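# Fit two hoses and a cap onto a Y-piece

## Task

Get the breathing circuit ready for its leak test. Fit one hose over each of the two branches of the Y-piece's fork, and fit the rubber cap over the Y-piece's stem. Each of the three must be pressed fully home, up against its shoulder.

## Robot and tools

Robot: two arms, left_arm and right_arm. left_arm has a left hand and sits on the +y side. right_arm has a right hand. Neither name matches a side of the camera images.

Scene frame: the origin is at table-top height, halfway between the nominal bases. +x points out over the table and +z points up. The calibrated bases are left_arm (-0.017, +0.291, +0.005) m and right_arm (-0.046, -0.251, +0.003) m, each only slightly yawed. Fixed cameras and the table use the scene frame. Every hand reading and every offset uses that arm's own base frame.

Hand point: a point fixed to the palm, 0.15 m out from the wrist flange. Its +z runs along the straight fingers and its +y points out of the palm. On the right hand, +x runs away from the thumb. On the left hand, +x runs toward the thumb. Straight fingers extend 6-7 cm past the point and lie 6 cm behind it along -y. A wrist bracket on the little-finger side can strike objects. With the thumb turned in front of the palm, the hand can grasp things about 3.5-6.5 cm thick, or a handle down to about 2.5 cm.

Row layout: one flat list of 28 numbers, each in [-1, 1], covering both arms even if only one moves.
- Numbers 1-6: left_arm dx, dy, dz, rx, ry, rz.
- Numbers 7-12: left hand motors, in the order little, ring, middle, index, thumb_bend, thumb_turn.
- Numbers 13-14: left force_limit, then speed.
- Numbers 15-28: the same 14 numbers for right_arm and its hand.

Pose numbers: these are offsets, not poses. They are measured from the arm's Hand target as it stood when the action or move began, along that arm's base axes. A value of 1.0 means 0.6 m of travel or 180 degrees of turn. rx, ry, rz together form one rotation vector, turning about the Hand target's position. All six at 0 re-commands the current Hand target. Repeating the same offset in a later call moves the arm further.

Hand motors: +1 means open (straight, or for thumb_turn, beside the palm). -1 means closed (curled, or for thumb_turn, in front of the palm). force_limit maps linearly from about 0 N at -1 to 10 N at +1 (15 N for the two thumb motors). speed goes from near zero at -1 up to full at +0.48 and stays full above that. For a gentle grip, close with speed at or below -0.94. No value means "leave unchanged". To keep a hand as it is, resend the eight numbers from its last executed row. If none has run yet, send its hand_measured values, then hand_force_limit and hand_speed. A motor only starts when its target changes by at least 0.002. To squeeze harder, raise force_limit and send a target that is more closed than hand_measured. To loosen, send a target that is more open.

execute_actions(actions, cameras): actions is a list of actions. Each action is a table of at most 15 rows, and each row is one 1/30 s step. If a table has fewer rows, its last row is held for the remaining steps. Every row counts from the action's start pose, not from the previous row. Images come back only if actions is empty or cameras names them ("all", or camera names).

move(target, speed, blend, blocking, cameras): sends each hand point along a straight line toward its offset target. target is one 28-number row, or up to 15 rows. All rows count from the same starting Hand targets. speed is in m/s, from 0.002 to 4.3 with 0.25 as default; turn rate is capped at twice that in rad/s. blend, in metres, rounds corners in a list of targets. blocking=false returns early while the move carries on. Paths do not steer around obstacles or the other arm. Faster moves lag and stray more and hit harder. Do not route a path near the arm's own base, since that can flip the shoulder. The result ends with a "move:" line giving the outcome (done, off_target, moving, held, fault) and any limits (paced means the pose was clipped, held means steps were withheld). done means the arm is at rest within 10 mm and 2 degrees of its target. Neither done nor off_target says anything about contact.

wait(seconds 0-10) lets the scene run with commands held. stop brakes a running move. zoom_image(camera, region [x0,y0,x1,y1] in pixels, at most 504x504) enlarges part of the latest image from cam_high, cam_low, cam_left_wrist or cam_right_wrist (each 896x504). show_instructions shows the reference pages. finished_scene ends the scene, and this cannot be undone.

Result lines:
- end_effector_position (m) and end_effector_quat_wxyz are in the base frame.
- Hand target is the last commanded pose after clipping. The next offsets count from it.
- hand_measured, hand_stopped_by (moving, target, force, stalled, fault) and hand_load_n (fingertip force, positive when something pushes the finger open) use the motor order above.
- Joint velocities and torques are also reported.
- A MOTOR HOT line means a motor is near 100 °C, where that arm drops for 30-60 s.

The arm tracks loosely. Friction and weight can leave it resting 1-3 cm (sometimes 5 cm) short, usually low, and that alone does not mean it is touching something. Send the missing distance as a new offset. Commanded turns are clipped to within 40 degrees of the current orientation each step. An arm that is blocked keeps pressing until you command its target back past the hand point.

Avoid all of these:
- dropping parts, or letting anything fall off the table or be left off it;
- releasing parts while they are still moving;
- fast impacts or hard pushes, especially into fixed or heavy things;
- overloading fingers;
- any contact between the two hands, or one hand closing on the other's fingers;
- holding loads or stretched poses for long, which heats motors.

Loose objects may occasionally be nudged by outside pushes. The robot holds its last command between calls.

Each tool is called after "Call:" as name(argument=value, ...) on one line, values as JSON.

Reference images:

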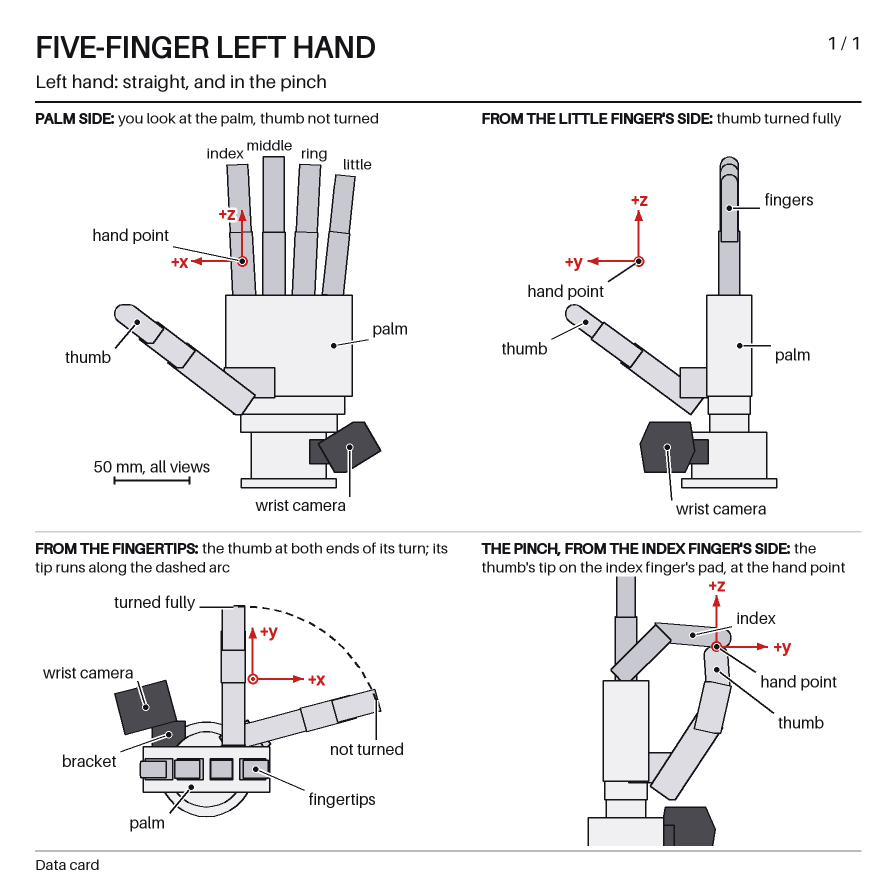

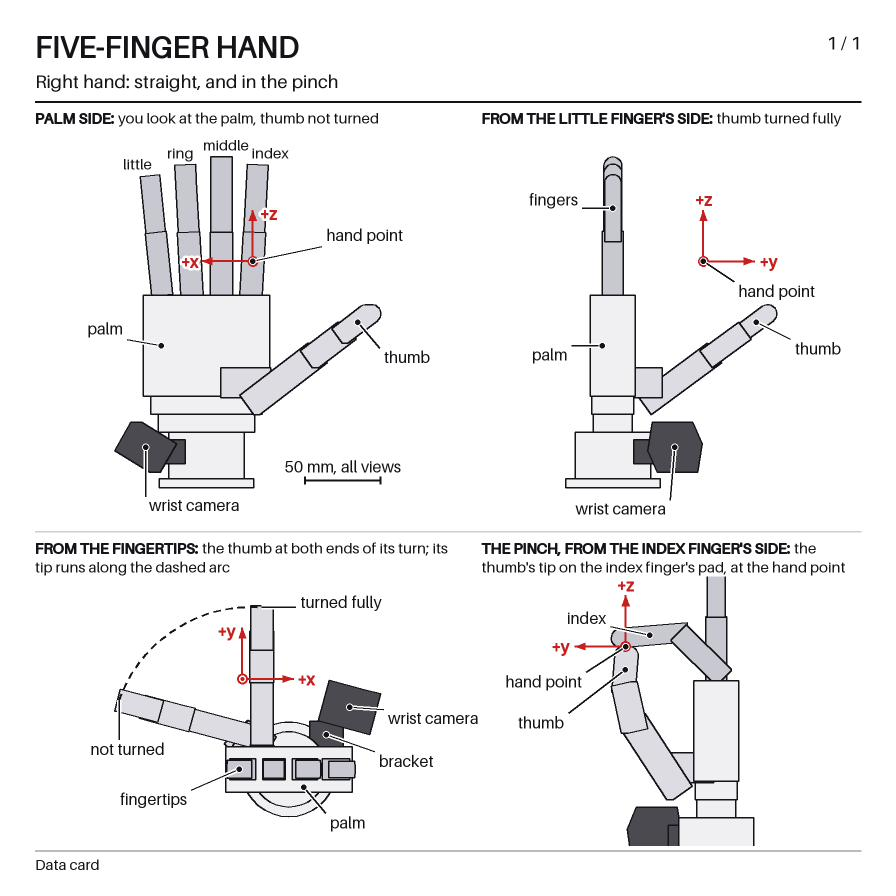

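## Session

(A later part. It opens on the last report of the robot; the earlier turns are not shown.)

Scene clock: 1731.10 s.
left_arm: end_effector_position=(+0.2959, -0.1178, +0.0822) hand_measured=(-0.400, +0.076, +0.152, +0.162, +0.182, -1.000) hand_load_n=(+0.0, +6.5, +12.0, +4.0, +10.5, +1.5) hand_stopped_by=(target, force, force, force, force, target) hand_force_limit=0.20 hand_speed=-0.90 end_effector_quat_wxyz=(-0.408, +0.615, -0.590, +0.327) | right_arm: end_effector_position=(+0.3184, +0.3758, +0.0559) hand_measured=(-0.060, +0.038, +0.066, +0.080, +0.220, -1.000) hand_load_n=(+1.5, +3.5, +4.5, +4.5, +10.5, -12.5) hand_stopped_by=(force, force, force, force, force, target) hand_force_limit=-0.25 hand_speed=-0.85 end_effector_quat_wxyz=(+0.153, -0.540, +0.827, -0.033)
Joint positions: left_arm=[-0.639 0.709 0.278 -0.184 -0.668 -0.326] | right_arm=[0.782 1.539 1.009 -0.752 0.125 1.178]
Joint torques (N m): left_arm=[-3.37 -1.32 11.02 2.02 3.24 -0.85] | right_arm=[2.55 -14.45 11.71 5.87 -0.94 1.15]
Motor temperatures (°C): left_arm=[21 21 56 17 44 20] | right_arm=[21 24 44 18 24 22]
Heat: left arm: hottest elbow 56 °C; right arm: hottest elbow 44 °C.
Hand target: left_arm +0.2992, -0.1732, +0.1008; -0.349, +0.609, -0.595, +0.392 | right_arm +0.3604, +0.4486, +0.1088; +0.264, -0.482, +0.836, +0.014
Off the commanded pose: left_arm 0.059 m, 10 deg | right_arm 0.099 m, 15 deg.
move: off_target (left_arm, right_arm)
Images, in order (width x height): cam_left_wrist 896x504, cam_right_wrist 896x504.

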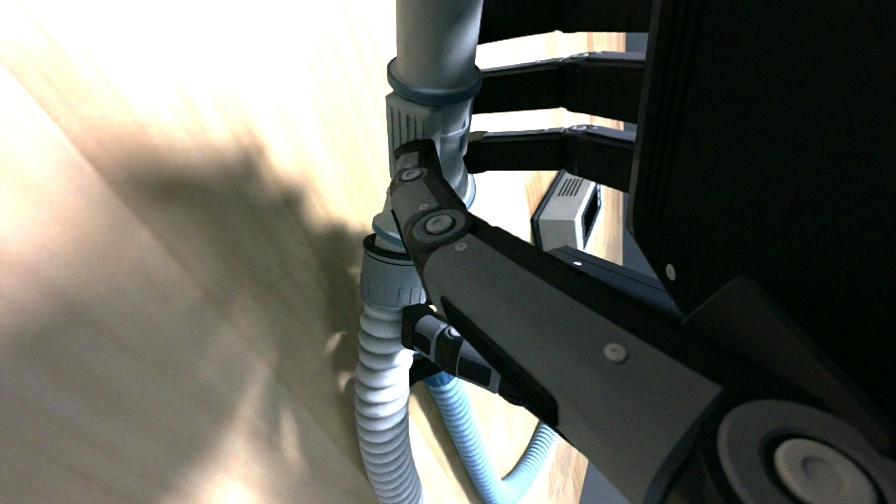

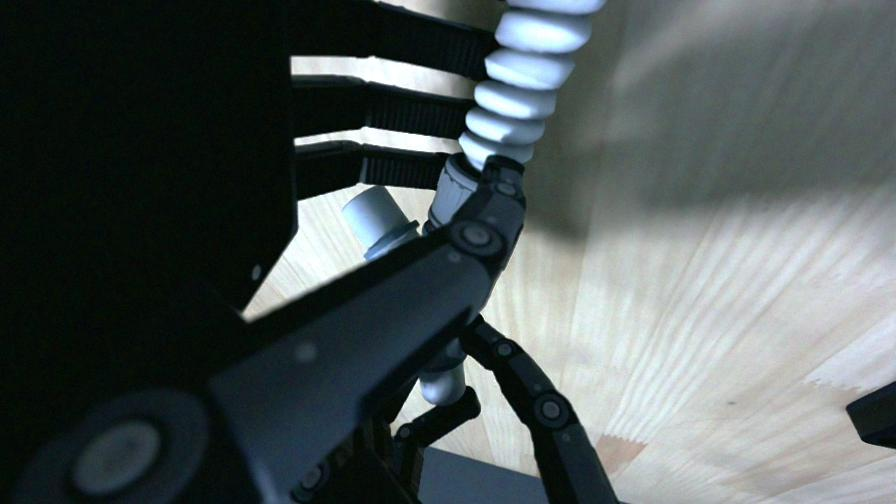

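Call:
move(target=[0.0078, 0.0873, -0.0043, 0.045, 0.0033, 0.0334, -0.4, -0.45, -0.45, -0.42, -0.24, -1, 0.2, -0.9, -0.0633, -0.113, -0.0782, -0.0691, 0.0428, 0.0269, -0.43, -0.43, -0.43, -0.43, -0.22, -1, -0.25, -0.85], speed=0.06, cameras=["all"])

Call:
zoom_image(camera="cam_left_wrist", region=[340, 0, 600, 260])

Call:
zoom_image(camera="cam_low", region=[510, 215, 610, 270])

Scene clock: 1776.00 s.
left_arm: end_effector_position=(+0.2931, -0.1153, +0.0806) hand_measured=(-0.400, +0.076, +0.152, +0.162, +0.182, -1.000) hand_load_n=(+0.0, +5.5, +8.5, +4.0, +8.5, +2.5) hand_stopped_by=(target, force, force, force, force, target) hand_force_limit=0.20 hand_speed=-0.90 end_effector_quat_wxyz=(-0.407, +0.615, -0.594, +0.321) | right_arm: end_effector_position=(+0.3127, +0.3705, +0.0549) hand_measured=(-0.060, +0.038, +0.066, +0.080, +0.220, -1.000) hand_load_n=(+0.0, +0.5, +4.0, +11.0, +7.5, -5.5) hand_stopped_by=(force, force, force, force, force, target) hand_force_limit=-0.25 hand_speed=-0.85 end_effector_quat_wxyz=(+0.144, -0.544, +0.826, -0.034)
Joint positions: left_arm=[-0.637 0.701 0.278 -0.205 -0.666 -0.323] | right_arm=[0.782 1.532 1.002 -0.77 0.124 1.171]
Joint torques (N m): left_arm=[2.78 -1.55 11.06 1.01 -0.1 -0.07] | right_arm=[0.03 -11.52 9.35 0.69 0.09 -0.07]
Motor temperatures (°C): left_arm=[21 21 56 17 53 20] | right_arm=[21 24 40 19 23 23]
Heat: left arm: hottest elbow 56 °C; right arm: hottest elbow 40 °C.
Hand target: left_arm +0.3039, -0.1208, +0.0982; -0.408, +0.615, -0.590, +0.327 | right_arm +0.3224, +0.3808, +0.0619; +0.153, -0.540, +0.827, -0.033
Off the commanded pose: left_arm 0.021 m, 1 deg | right_arm 0.016 m, 1 deg.
move: off_target (left_arm, right_arm)

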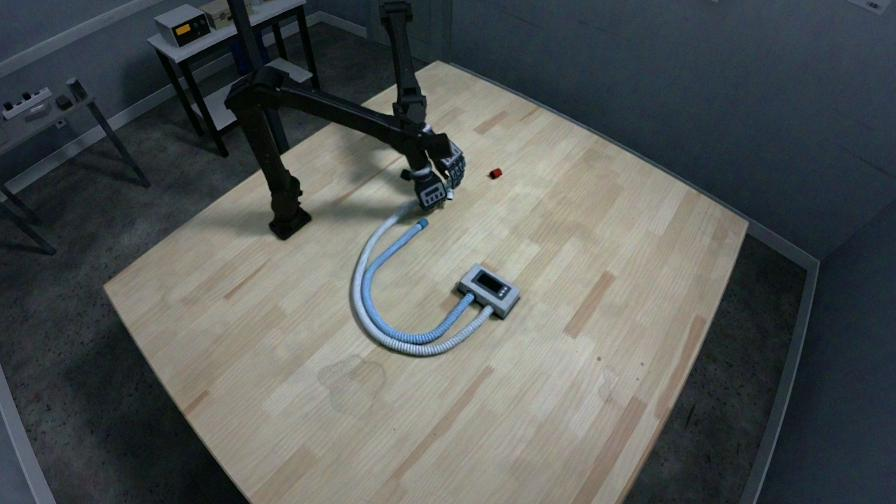

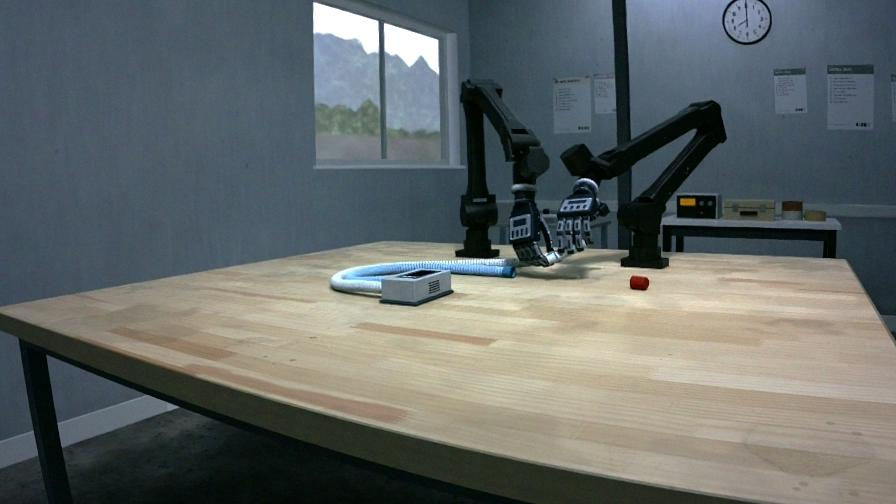

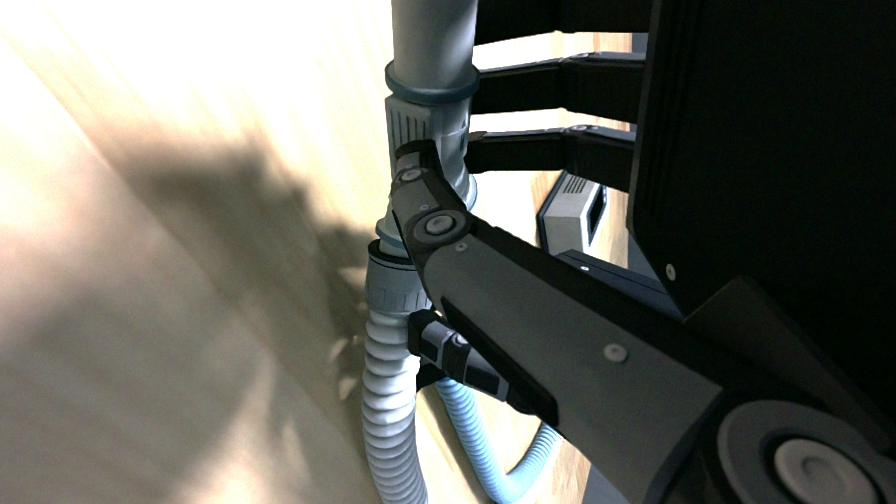

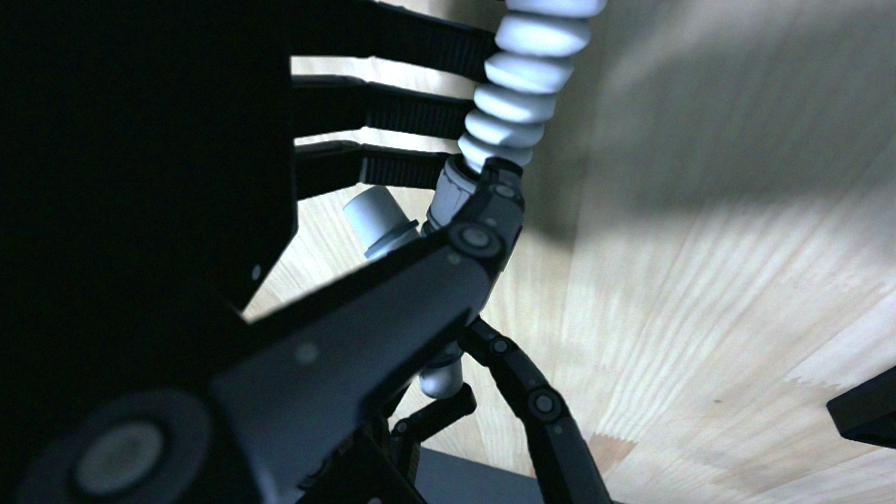

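Scaled by 1.938 from the camera's 896x504 image, which has a finer 1280x720 frame.

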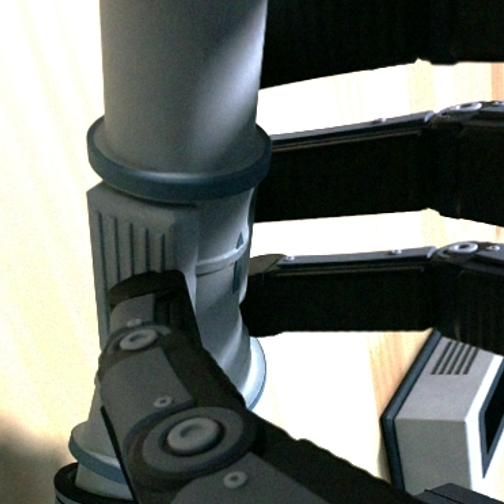

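Scaled by 5.040 from the camera's 896x504 image, which has a finer 1280x720 frame.

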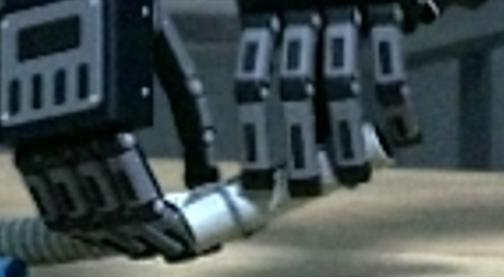

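Call:
zoom_image(camera="cam_left_wrist", region=[340, 190, 460, 330])

Call:
zoom_image(camera="cam_right_wrist", region=[320, 130, 560, 420])

Scaled by 3.600 from the camera's 896x504 image, which has a finer 1280x720 frame.

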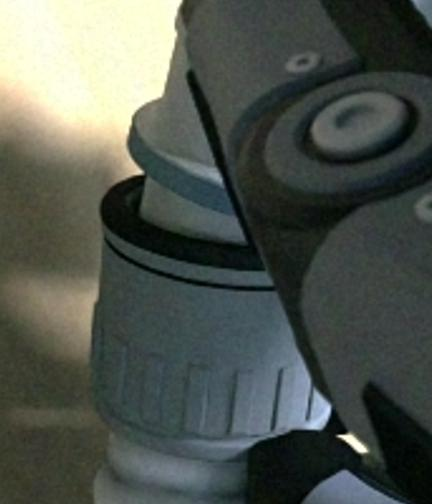

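Scaled by 1.738 from the camera's 896x504 image, which has a finer 1280x720 frame.

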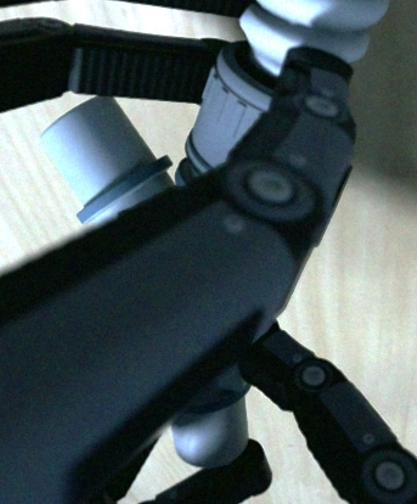

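Call:
move(target=[[0, 0, 0, 0, 0, 0, -0.4, -0.45, -0.45, -0.42, -0.24, -1, 0.2, -0.9, -0.0145, -0.017, -0.018, 0, 0, 0, -0.43, -0.43, -0.43, -0.43, -0.22, -1, -0.25, -0.85],[0, 0, 0, 0, 0, 0, -0.4, -0.45, -0.45, -0.42, -0.24, -1, 0.2, -0.9, -0.0145, -0.017, -0.021, 0.0323, -0.0161, 0, -0.43, -0.43, -0.43, -0.43, -0.22, -1, -0.25, -0.85]], speed=0.05, cameras=["cam_left_wrist"])

Call:
zoom_image(camera="cam_left_wrist", region=[340, 190, 460, 330])

Scene clock: 1830.60 s.
left_arm: end_effector_position=(+0.2917, -0.1142, +0.0772) hand_measured=(-0.400, +0.076, +0.152, +0.162, +0.182, -1.000) hand_load_n=(+0.0, +4.0, +8.0, +2.5, +12.5, +3.5) hand_stopped_by=(target, force, force, force, force, target) hand_force_limit=0.20 hand_speed=-0.90 end_effector_quat_wxyz=(-0.406, +0.615, -0.598, +0.315) | right_arm: end_effector_position=(+0.3101, +0.3718, +0.0475) hand_measured=(-0.060, +0.038, +0.066, +0.080, +0.220, -1.000) hand_load_n=(+0.0, +0.5, +2.5, +12.0, +7.0, -4.0) hand_stopped_by=(force, force, force, force, force, target) hand_force_limit=-0.25 hand_speed=-0.85 end_effector_quat_wxyz=(+0.193, -0.536, +0.822, -0.007)
Joint positions: left_arm=[-0.636 0.708 0.278 -0.213 -0.665 -0.323] | right_arm=[0.772 1.491 0.897 -0.598 0.086 1.171]
Joint torques (N m): left_arm=[2.9 -2.08 11.04 1.28 -0.14 -0.09] | right_arm=[-0.44 -12.57 6.3 1.76 -0.07 -0.11]
Motor temperatures (°C): left_arm=[21 21 57 17 35 20] | right_arm=[21 23 36 18 22 22]
Heat: left arm: hottest elbow 57 °C; right arm: hottest elbow 36 °C.
Hand target: left_arm +0.3039, -0.1209, +0.0982; -0.408, +0.615, -0.590, +0.327 | right_arm +0.3137, +0.3707, +0.0493; +0.201, -0.530, +0.824, -0.005
Off the commanded pose: left_arm 0.025 m, 2 deg | right_arm 0.004 m, 1 deg.
move: off_target (left_arm)
Images, in order (width x height): cam_left_wrist 896x504.

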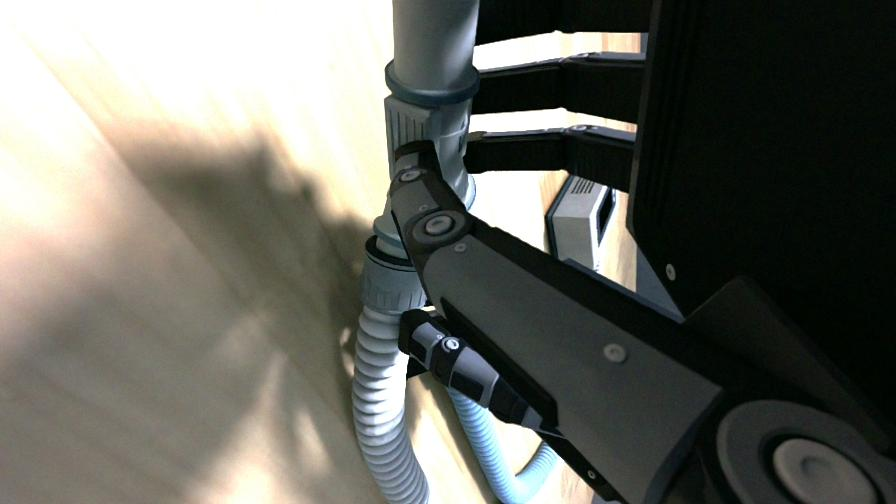

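Scaled by 3.600 from the camera's 896x504 image, which has a finer 1280x720 frame.

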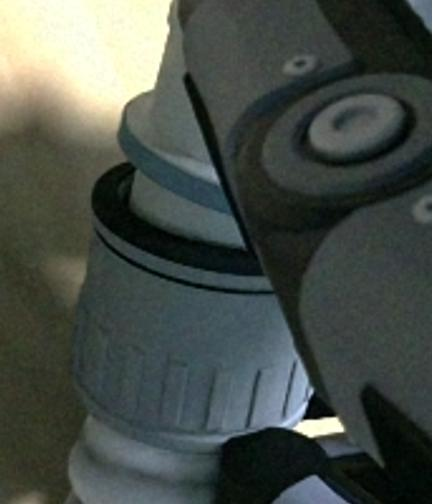

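Call:
move(target=[0, 0, 0, 0, 0, 0, -0.4, -0.45, -0.45, -0.42, -0.24, -1, 0.2, -0.9, 0.0, 0.0, 0.0, 0.0224, -0.0112, 0, -0.43, -0.43, -0.43, -0.43, -0.22, -1, -0.25, -0.85], speed=0.05, cameras=["cam_left_wrist", "cam_low"])

Call:
zoom_image(camera="cam_left_wrist", region=[340, 190, 460, 330])

Call:
zoom_image(camera="cam_low", region=[510, 215, 610, 280])

Scene clock: 1839.00 s.
left_arm: end_effector_position=(+0.2917, -0.1141, +0.0772) hand_measured=(-0.400, +0.076, +0.152, +0.162, +0.182, -1.000) hand_load_n=(+0.0, +4.0, +8.0, +2.0, +12.0, +4.0) hand_stopped_by=(target, force, force, force, force, target) hand_force_limit=0.20 hand_speed=-0.90 end_effector_quat_wxyz=(-0.406, +0.615, -0.598, +0.315) | right_arm: end_effector_position=(+0.3098, +0.3716, +0.0469) hand_measured=(-0.060, +0.038, +0.066, +0.080, +0.220, -1.000) hand_load_n=(+0.0, +0.0, +2.5, +12.5, +8.0, -3.0) hand_stopped_by=(force, force, force, force, force, target) hand_force_limit=-0.25 hand_speed=-0.85 end_effector_quat_wxyz=(+0.225, -0.529, +0.818, +0.013)
Joint positions: left_arm=[-0.636 0.708 0.278 -0.213 -0.665 -0.323] | right_arm=[0.76 1.464 0.834 -0.49 0.057 1.17]
Joint torques (N m): left_arm=[3.08 -1.67 11.08 1.28 -0.12 -0.06] | right_arm=[-0.21 -12.04 6.35 1.88 -0.1 -0.1]
Motor temperatures (°C): left_arm=[21 21 57 17 34 20] | right_arm=[21 23 36 18 22 22]
Heat: left arm: hottest elbow 57 °C; right arm: hottest elbow 36 °C.
Hand target: left_arm +0.3039, -0.1209, +0.0982; -0.408, +0.615, -0.590, +0.327 | right_arm +0.3136, +0.3707, +0.0493; +0.234, -0.523, +0.819, +0.015
Off the commanded pose: left_arm 0.025 m, 2 deg | right_arm 0.005 m, 1 deg.
move: off_target (left_arm)
Images, in order (width x height): cam_low 896x504, cam_left_wrist 896x504.

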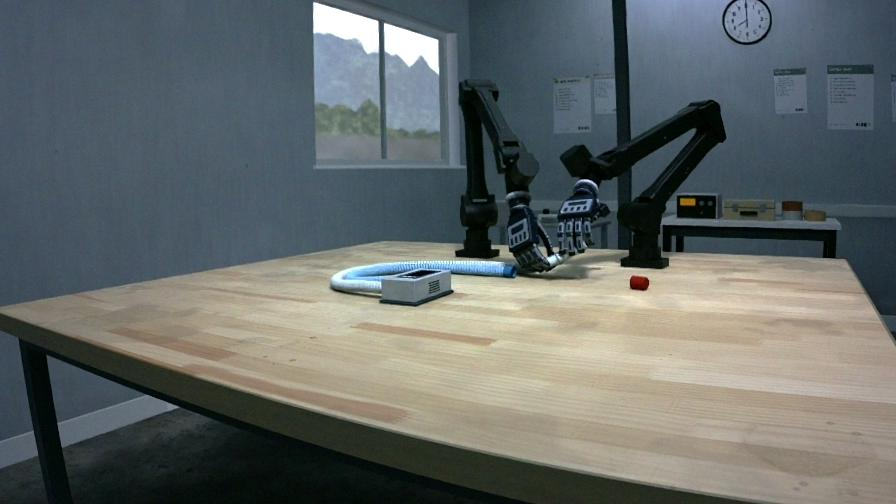

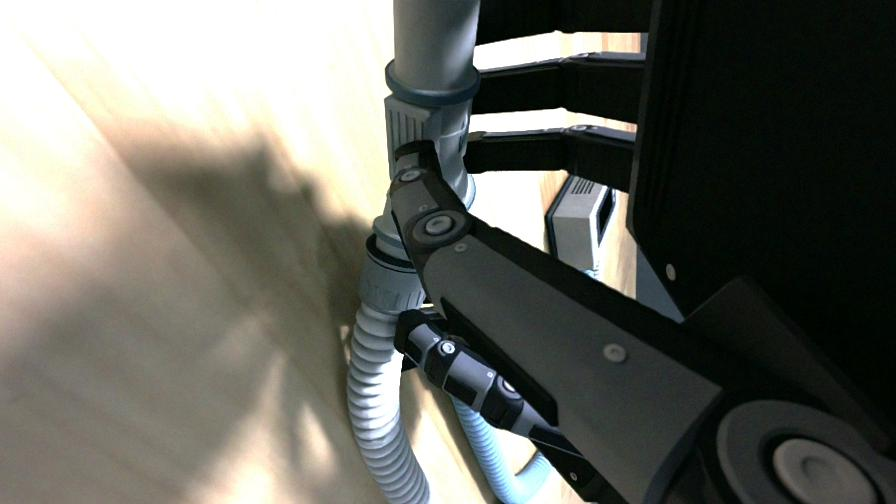

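Scaled by 3.600 from the camera's 896x504 image, which has a finer 1280x720 frame.

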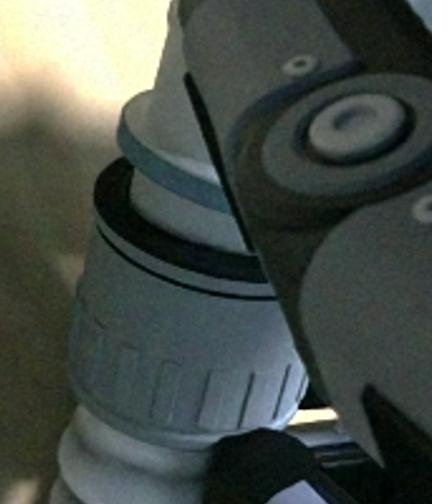

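Scaled by 5.040 from the camera's 896x504 image, which has a finer 1280x720 frame.

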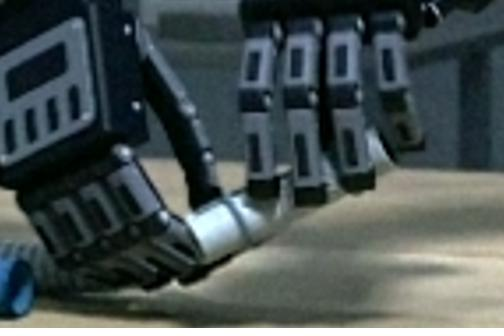

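Call:
move(target=[-0.0155, -0.0348, -0.025, 0, 0, -0.0223, -0.4, -0.45, -0.45, -0.42, -0.24, -1, 0.2, -0.9, 0.0, 0.0, 0.0, 0, 0, 0, -0.43, -0.43, -0.43, -0.43, -0.22, -1, -0.25, -0.85], speed=0.05, cameras=["cam_left_wrist"])

Call:
zoom_image(camera="cam_left_wrist", region=[340, 190, 460, 330])

Scene clock: 1863.10 s.
left_arm: end_effector_position=(+0.2906, -0.1220, +0.0737) hand_measured=(-0.400, +0.076, +0.152, +0.162, +0.182, -1.000) hand_load_n=(+0.0, +4.0, +9.0, +2.0, +12.0, +3.5) hand_stopped_by=(target, force, force, force, force, target) hand_force_limit=0.20 hand_speed=-0.90 end_effector_quat_wxyz=(-0.409, +0.602, -0.610, +0.314) | right_arm: end_effector_position=(+0.3078, +0.3670, +0.0427) hand_measured=(-0.060, +0.038, +0.066, +0.080, +0.220, -1.000) hand_load_n=(+0.0, +0.0, +2.5, +11.0, +8.5, -4.5) hand_stopped_by=(force, force, force, force, force, target) hand_force_limit=-0.25 hand_speed=-0.85 end_effector_quat_wxyz=(+0.221, -0.531, +0.818, +0.011)
Joint positions: left_arm=[-0.67 0.737 0.278 -0.189 -0.682 -0.308] | right_arm=[0.756 1.464 0.825 -0.49 0.057 1.162]
Joint torques (N m): left_arm=[-0.56 -2.73 8.69 2.86 0.51 -0.23] | right_arm=[-0.03 -11.52 6.84 1.85 -0.1 0.02]
Motor temperatures (°C): left_arm=[21 21 57 17 32 20] | right_arm=[21 23 34 18 21 22]
Heat: left arm: hottest elbow 57 °C; right arm: hottest elbow 34 °C.
Hand target: left_arm +0.2946, -0.1417, +0.0832; -0.397, +0.594, -0.611, +0.341 | right_arm +0.3138, +0.3707, +0.0494; +0.234, -0.523, +0.819, +0.015
Off the commanded pose: left_arm 0.022 m, 4 deg | right_arm 0.010 m, 2 deg.
move: off_target (left_arm)
Images, in order (width x height): cam_left_wrist 896x504.

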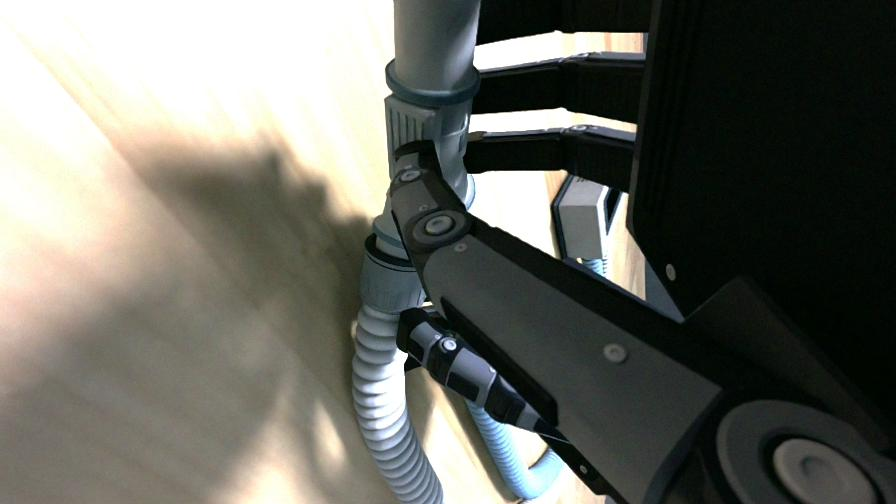

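Scaled by 3.600 from the camera's 896x504 image, which has a finer 1280x720 frame.

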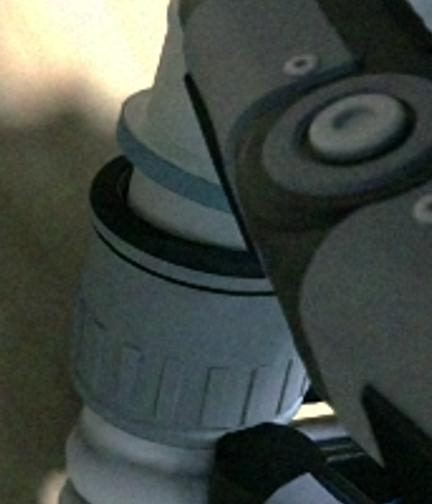

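Call:
move(target=[[0, 0, 0, 0, 0, 0, -0.4, -0.45, -0.45, -0.42, -0.24, -1, 0.2, -0.9, 0.018, 0.023, 0.05, 0, 0, 0, -0.43, -0.43, -0.43, -0.43, -0.22, -1, -0.25, -0.85],[-0.011, -0.025, -0.015, 0, 0, -0.016, -0.4, -0.45, -0.45, -0.42, -0.24, -1, 0.2, -0.9, 0.018, 0.023, 0.05, 0, 0, 0, -0.43, -0.43, -0.43, -0.43, -0.22, -1, -0.25, -0.85]], speed=0.05, cameras=["cam_left_wrist"])

Call:
zoom_image(camera="cam_left_wrist", region=[340, 190, 460, 330])

Scene clock: 1872.43 s.
left_arm: end_effector_position=(+0.2894, -0.1370, +0.0731) hand_measured=(-0.400, +0.076, +0.152, +0.162, +0.182, -1.000) hand_load_n=(+0.0, +7.5, +8.0, +1.5, +8.5, +1.0) hand_stopped_by=(target, force, force, force, force, target) hand_force_limit=0.20 hand_speed=-0.90 end_effector_quat_wxyz=(-0.406, +0.585, -0.622, +0.325) | right_arm: end_effector_position=(+0.3040, +0.3541, +0.0441) hand_measured=(-0.060, +0.038, +0.066, +0.080, +0.220, -1.000) hand_load_n=(+0.0, +0.0, +3.5, +11.5, +8.5, -5.5) hand_stopped_by=(force, force, force, force, force, target) hand_force_limit=-0.25 hand_speed=-0.85 end_effector_quat_wxyz=(+0.191, -0.530, +0.826, -0.003)
Joint positions: left_arm=[-0.714 0.762 0.278 -0.152 -0.686 -0.297] | right_arm=[0.748 1.455 0.846 -0.583 0.073 1.164]
Joint torques (N m): left_arm=[-0.97 -2.49 7.38 3.12 0.74 -0.32] | right_arm=[1.2 -11.99 11.06 1.7 -0.67 0.02]
Motor temperatures (°C): left_arm=[21 21 56 17 32 19] | right_arm=[21 23 35 18 21 21]
Heat: left arm: hottest elbow 56 °C; right arm: hottest elbow 35 °C.
Hand target: left_arm +0.2880, -0.1567, +0.0742; -0.388, +0.579, -0.626, +0.351 | right_arm +0.3246, +0.3844, +0.0792; +0.234, -0.523, +0.820, +0.015
Off the commanded pose: left_arm 0.020 m, 4 deg | right_arm 0.051 m, 5 deg.
move: off_target (left_arm, right_arm)
Images, in order (width x height): cam_left_wrist 896x504.

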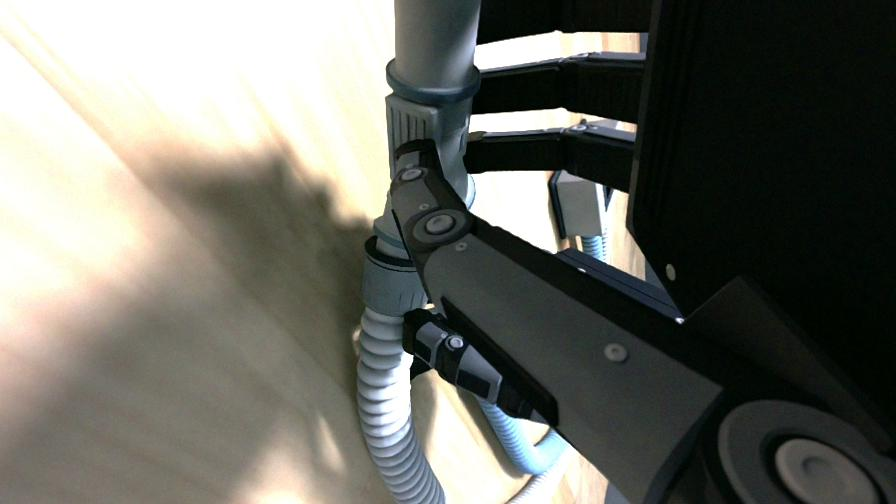

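Scaled by 3.600 from the camera's 896x504 image, which has a finer 1280x720 frame.

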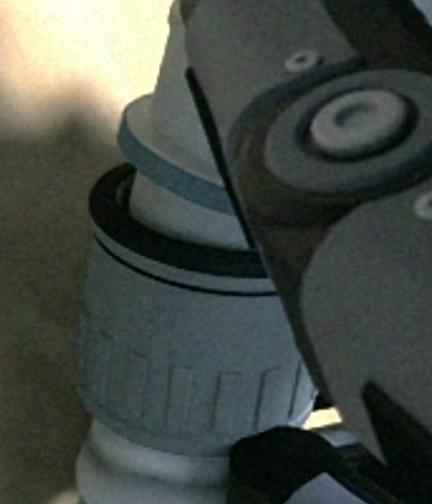

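Call:
move(target=[0.002, 0.028, 0.0, 0, 0, 0, 0.5, 0.6, 0.6, 0.6, 0.6, -1, 0.2, -0.7, 0, 0, 0, 0, 0, 0, -0.43, -0.43, -0.43, -0.43, -0.22, -1, -0.25, -0.85], speed=0.05, cameras=["cam_left_wrist", "cam_low", "cam_high"])

Call:
zoom_image(camera="cam_low", region=[510, 215, 610, 280])

Scene clock: 1967.67 s.
left_arm: end_effector_position=(+0.2874, -0.1406, +0.0727) hand_measured=(+0.500, +0.600, +0.600, +0.600, +0.600, -1.000) hand_load_n=(+0.0, -0.5, +0.0, +0.0, +0.0, +0.0) hand_stopped_by=(target, target, target, target, target, target) hand_force_limit=0.20 hand_speed=-0.70 end_effector_quat_wxyz=(-0.385, +0.580, -0.630, +0.345) | right_arm: end_effector_position=(+0.3078, +0.3619, +0.0522) hand_measured=(-0.060, +0.038, +0.066, +0.080, +0.220, -1.000) hand_load_n=(+0.0, +0.0, +3.0, +11.5, +8.5, -3.0) hand_stopped_by=(force, force, force, force, force, target) hand_force_limit=-0.25 hand_speed=-0.85 end_effector_quat_wxyz=(+0.200, -0.529, +0.824, +0.005)
Joint positions: left_arm=[-0.681 0.729 0.259 -0.131 -0.603 -0.274] | right_arm=[0.75 1.454 0.861 -0.578 0.061 1.167]
Joint torques (N m): left_arm=[2.32 -3.08 7.32 2.67 -0.11 -0.05] | right_arm=[0.85 -11.52 10.4 1.57 -0.16 -0.01]
Motor temperatures (°C): left_arm=[21 21 48 18 28 19] | right_arm=[20 22 37 18 22 21]
Heat: left arm: hottest elbow 48 °C; right arm: hottest elbow 37 °C.
Hand target: left_arm +0.2892, -0.1399, +0.0742; -0.388, +0.579, -0.626, +0.351 | right_arm +0.3247, +0.3845, +0.0794; +0.234, -0.523, +0.819, +0.015
Off the commanded pose: left_arm 0.002 m, 1 deg | right_arm 0.039 m, 4 deg.
move: off_target (right_arm)
Images, in order (width x height): cam_high 896x504, cam_low 896x504, cam_left_wrist 896x504.

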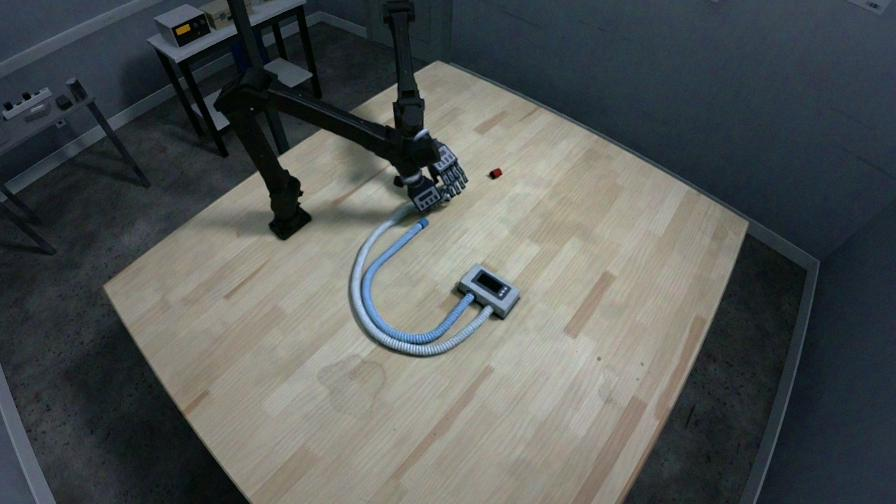

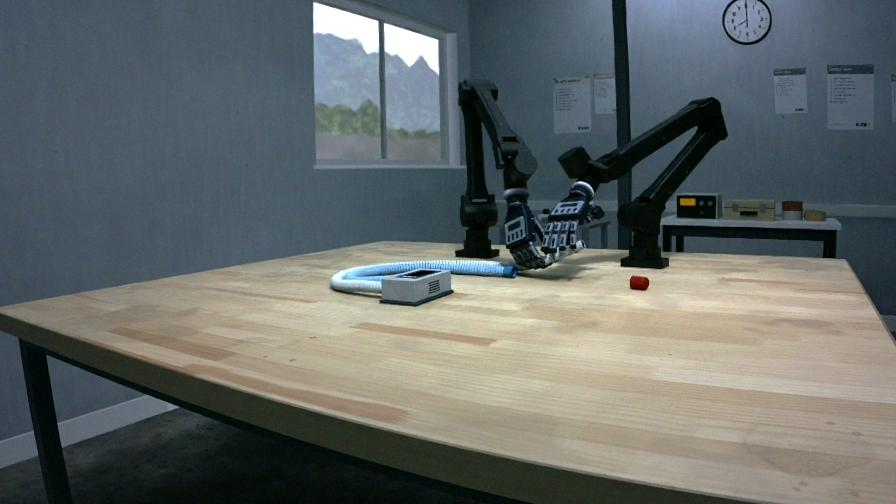

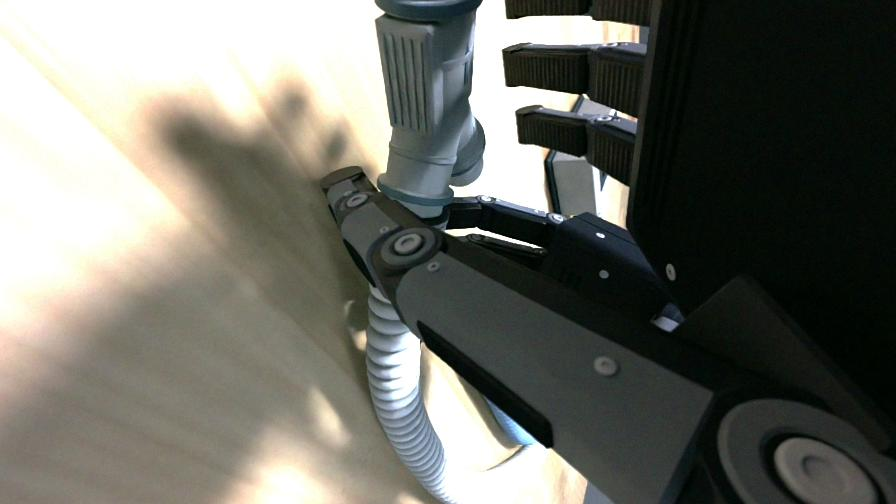

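Scaled by 5.040 from the camera's 896x504 image, which has a finer 1280x720 frame.

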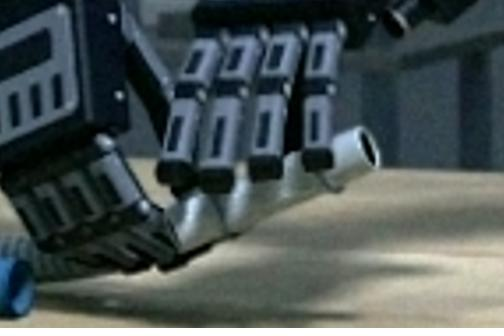

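Call:
execute_actions(actions=[])

Scene clock: 1991.63 s.
left_arm: end_effector_position=(+0.2874, -0.1406, +0.0727) hand_measured=(+0.500, +0.600, +0.600, +0.600, +0.600, -1.000) hand_load_n=(+0.0, +0.0, +0.0, +0.0, +0.0, +0.0) hand_stopped_by=(target, target, target, target, target, target) hand_force_limit=0.20 hand_speed=-0.70 end_effector_quat_wxyz=(-0.385, +0.580, -0.630, +0.345) | right_arm: end_effector_position=(+0.3078, +0.3619, +0.0522) hand_measured=(-0.060, +0.038, +0.066, +0.080, +0.220, -1.000) hand_load_n=(+0.0, +0.0, +3.0, +11.5, +9.0, -3.5) hand_stopped_by=(force, force, force, force, force, target) hand_force_limit=-0.25 hand_speed=-0.85 end_effector_quat_wxyz=(+0.200, -0.529, +0.824, +0.005)
Joint positions: left_arm=[-0.681 0.729 0.259 -0.131 -0.603 -0.274] | right_arm=[0.75 1.454 0.861 -0.578 0.061 1.167]
Joint velocities: within noise
Joint torques (N m): left_arm=[3.02 -3.37 7.16 2.62 -0.17 -0.04] | right_arm=[1.49 -11.99 10.37 1.47 -0.17 -0.01]
Motor temperatures (°C): left_arm=[21 21 47 17 26 19] | right_arm=[20 23 38 18 21 21]
Heat: left arm: hottest elbow 47 °C; right arm: hottest elbow 38 °C.
Hand target: left_arm +0.2892, -0.1399, +0.0742; -0.388, +0.579, -0.626, +0.351 | right_arm +0.3247, +0.3845, +0.0794; +0.234, -0.523, +0.819, +0.015
Off the commanded pose: left_arm 0.002 m, 1 deg | right_arm 0.039 m, 4 deg.

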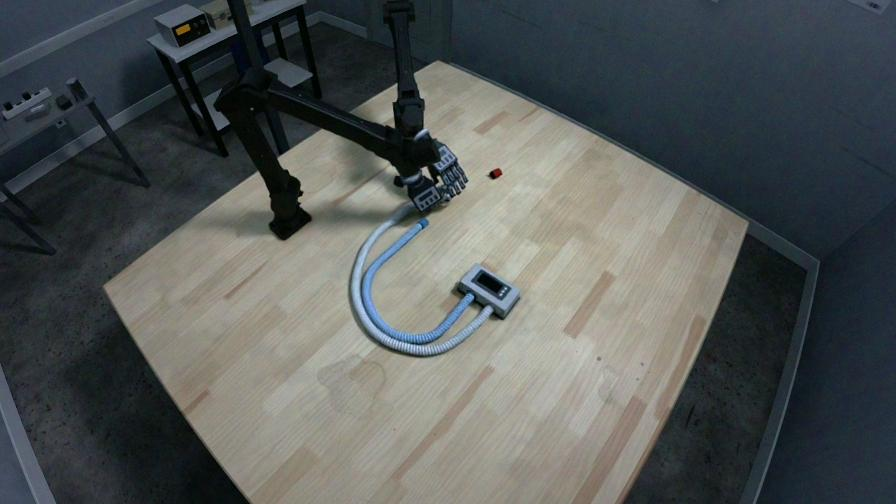

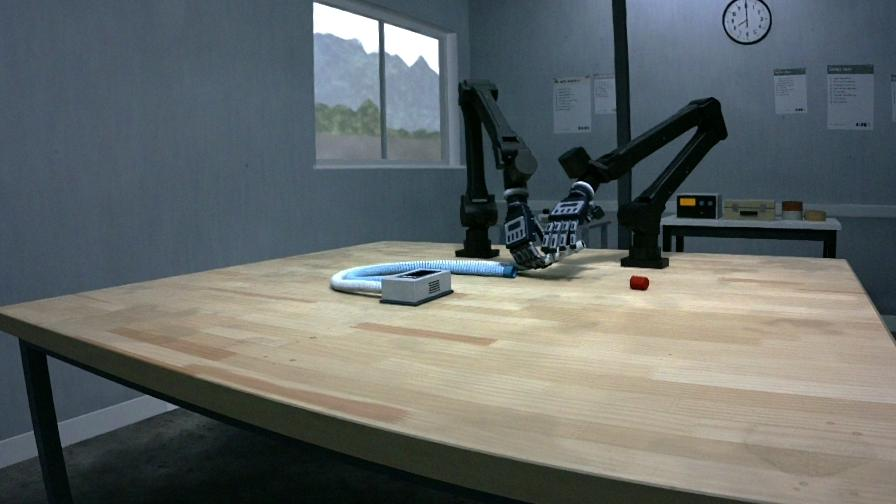

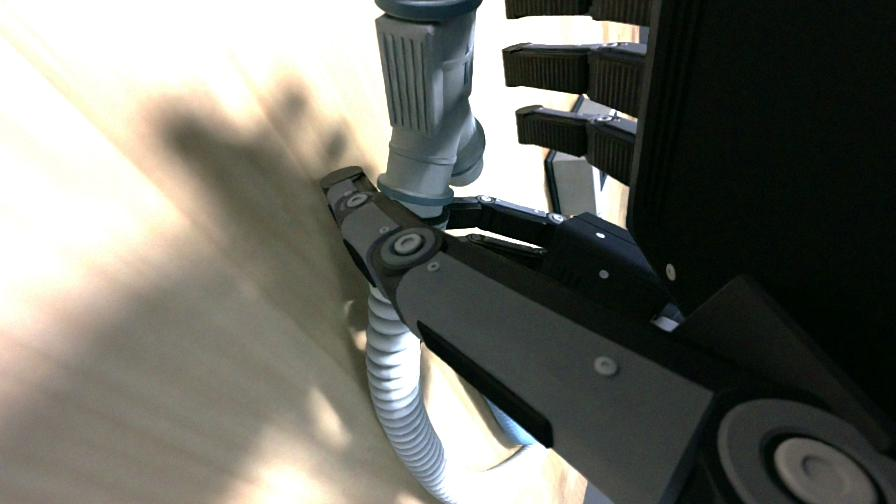

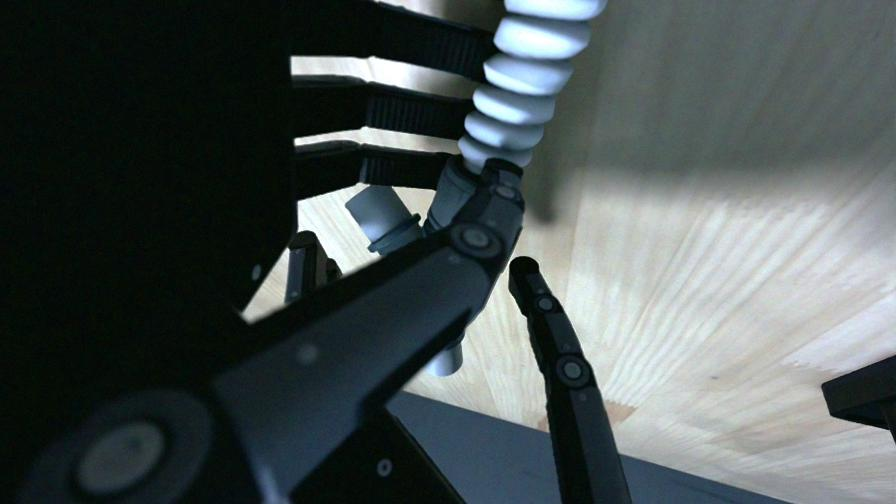

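Call:
zoom_image(camera="cam_left_wrist", region=[300, 0, 640, 300])

Call:
zoom_image(camera="cam_right_wrist", region=[280, 80, 620, 420])

Scaled by 1.482 from the camera's 896x504 image, which has a finer 1280x720 frame.

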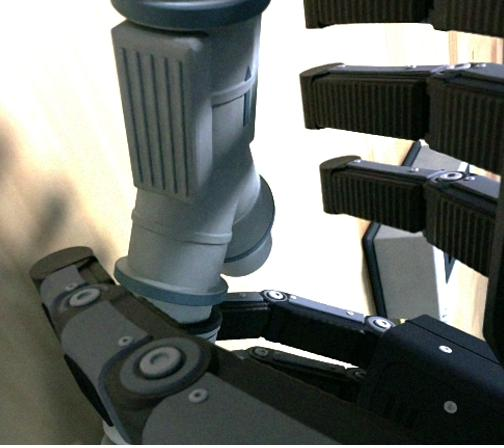

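Scaled by 1.482 from the camera's 896x504 image, which has a finer 1280x720 frame.

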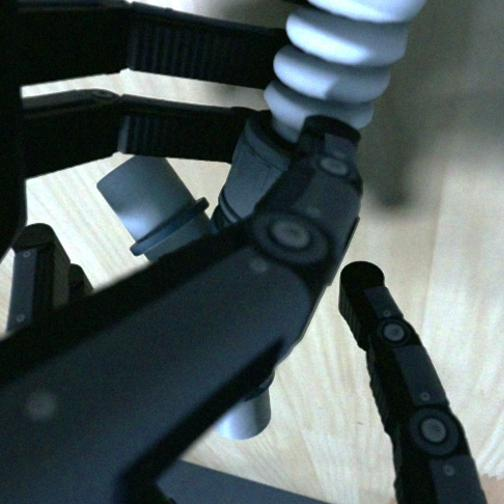

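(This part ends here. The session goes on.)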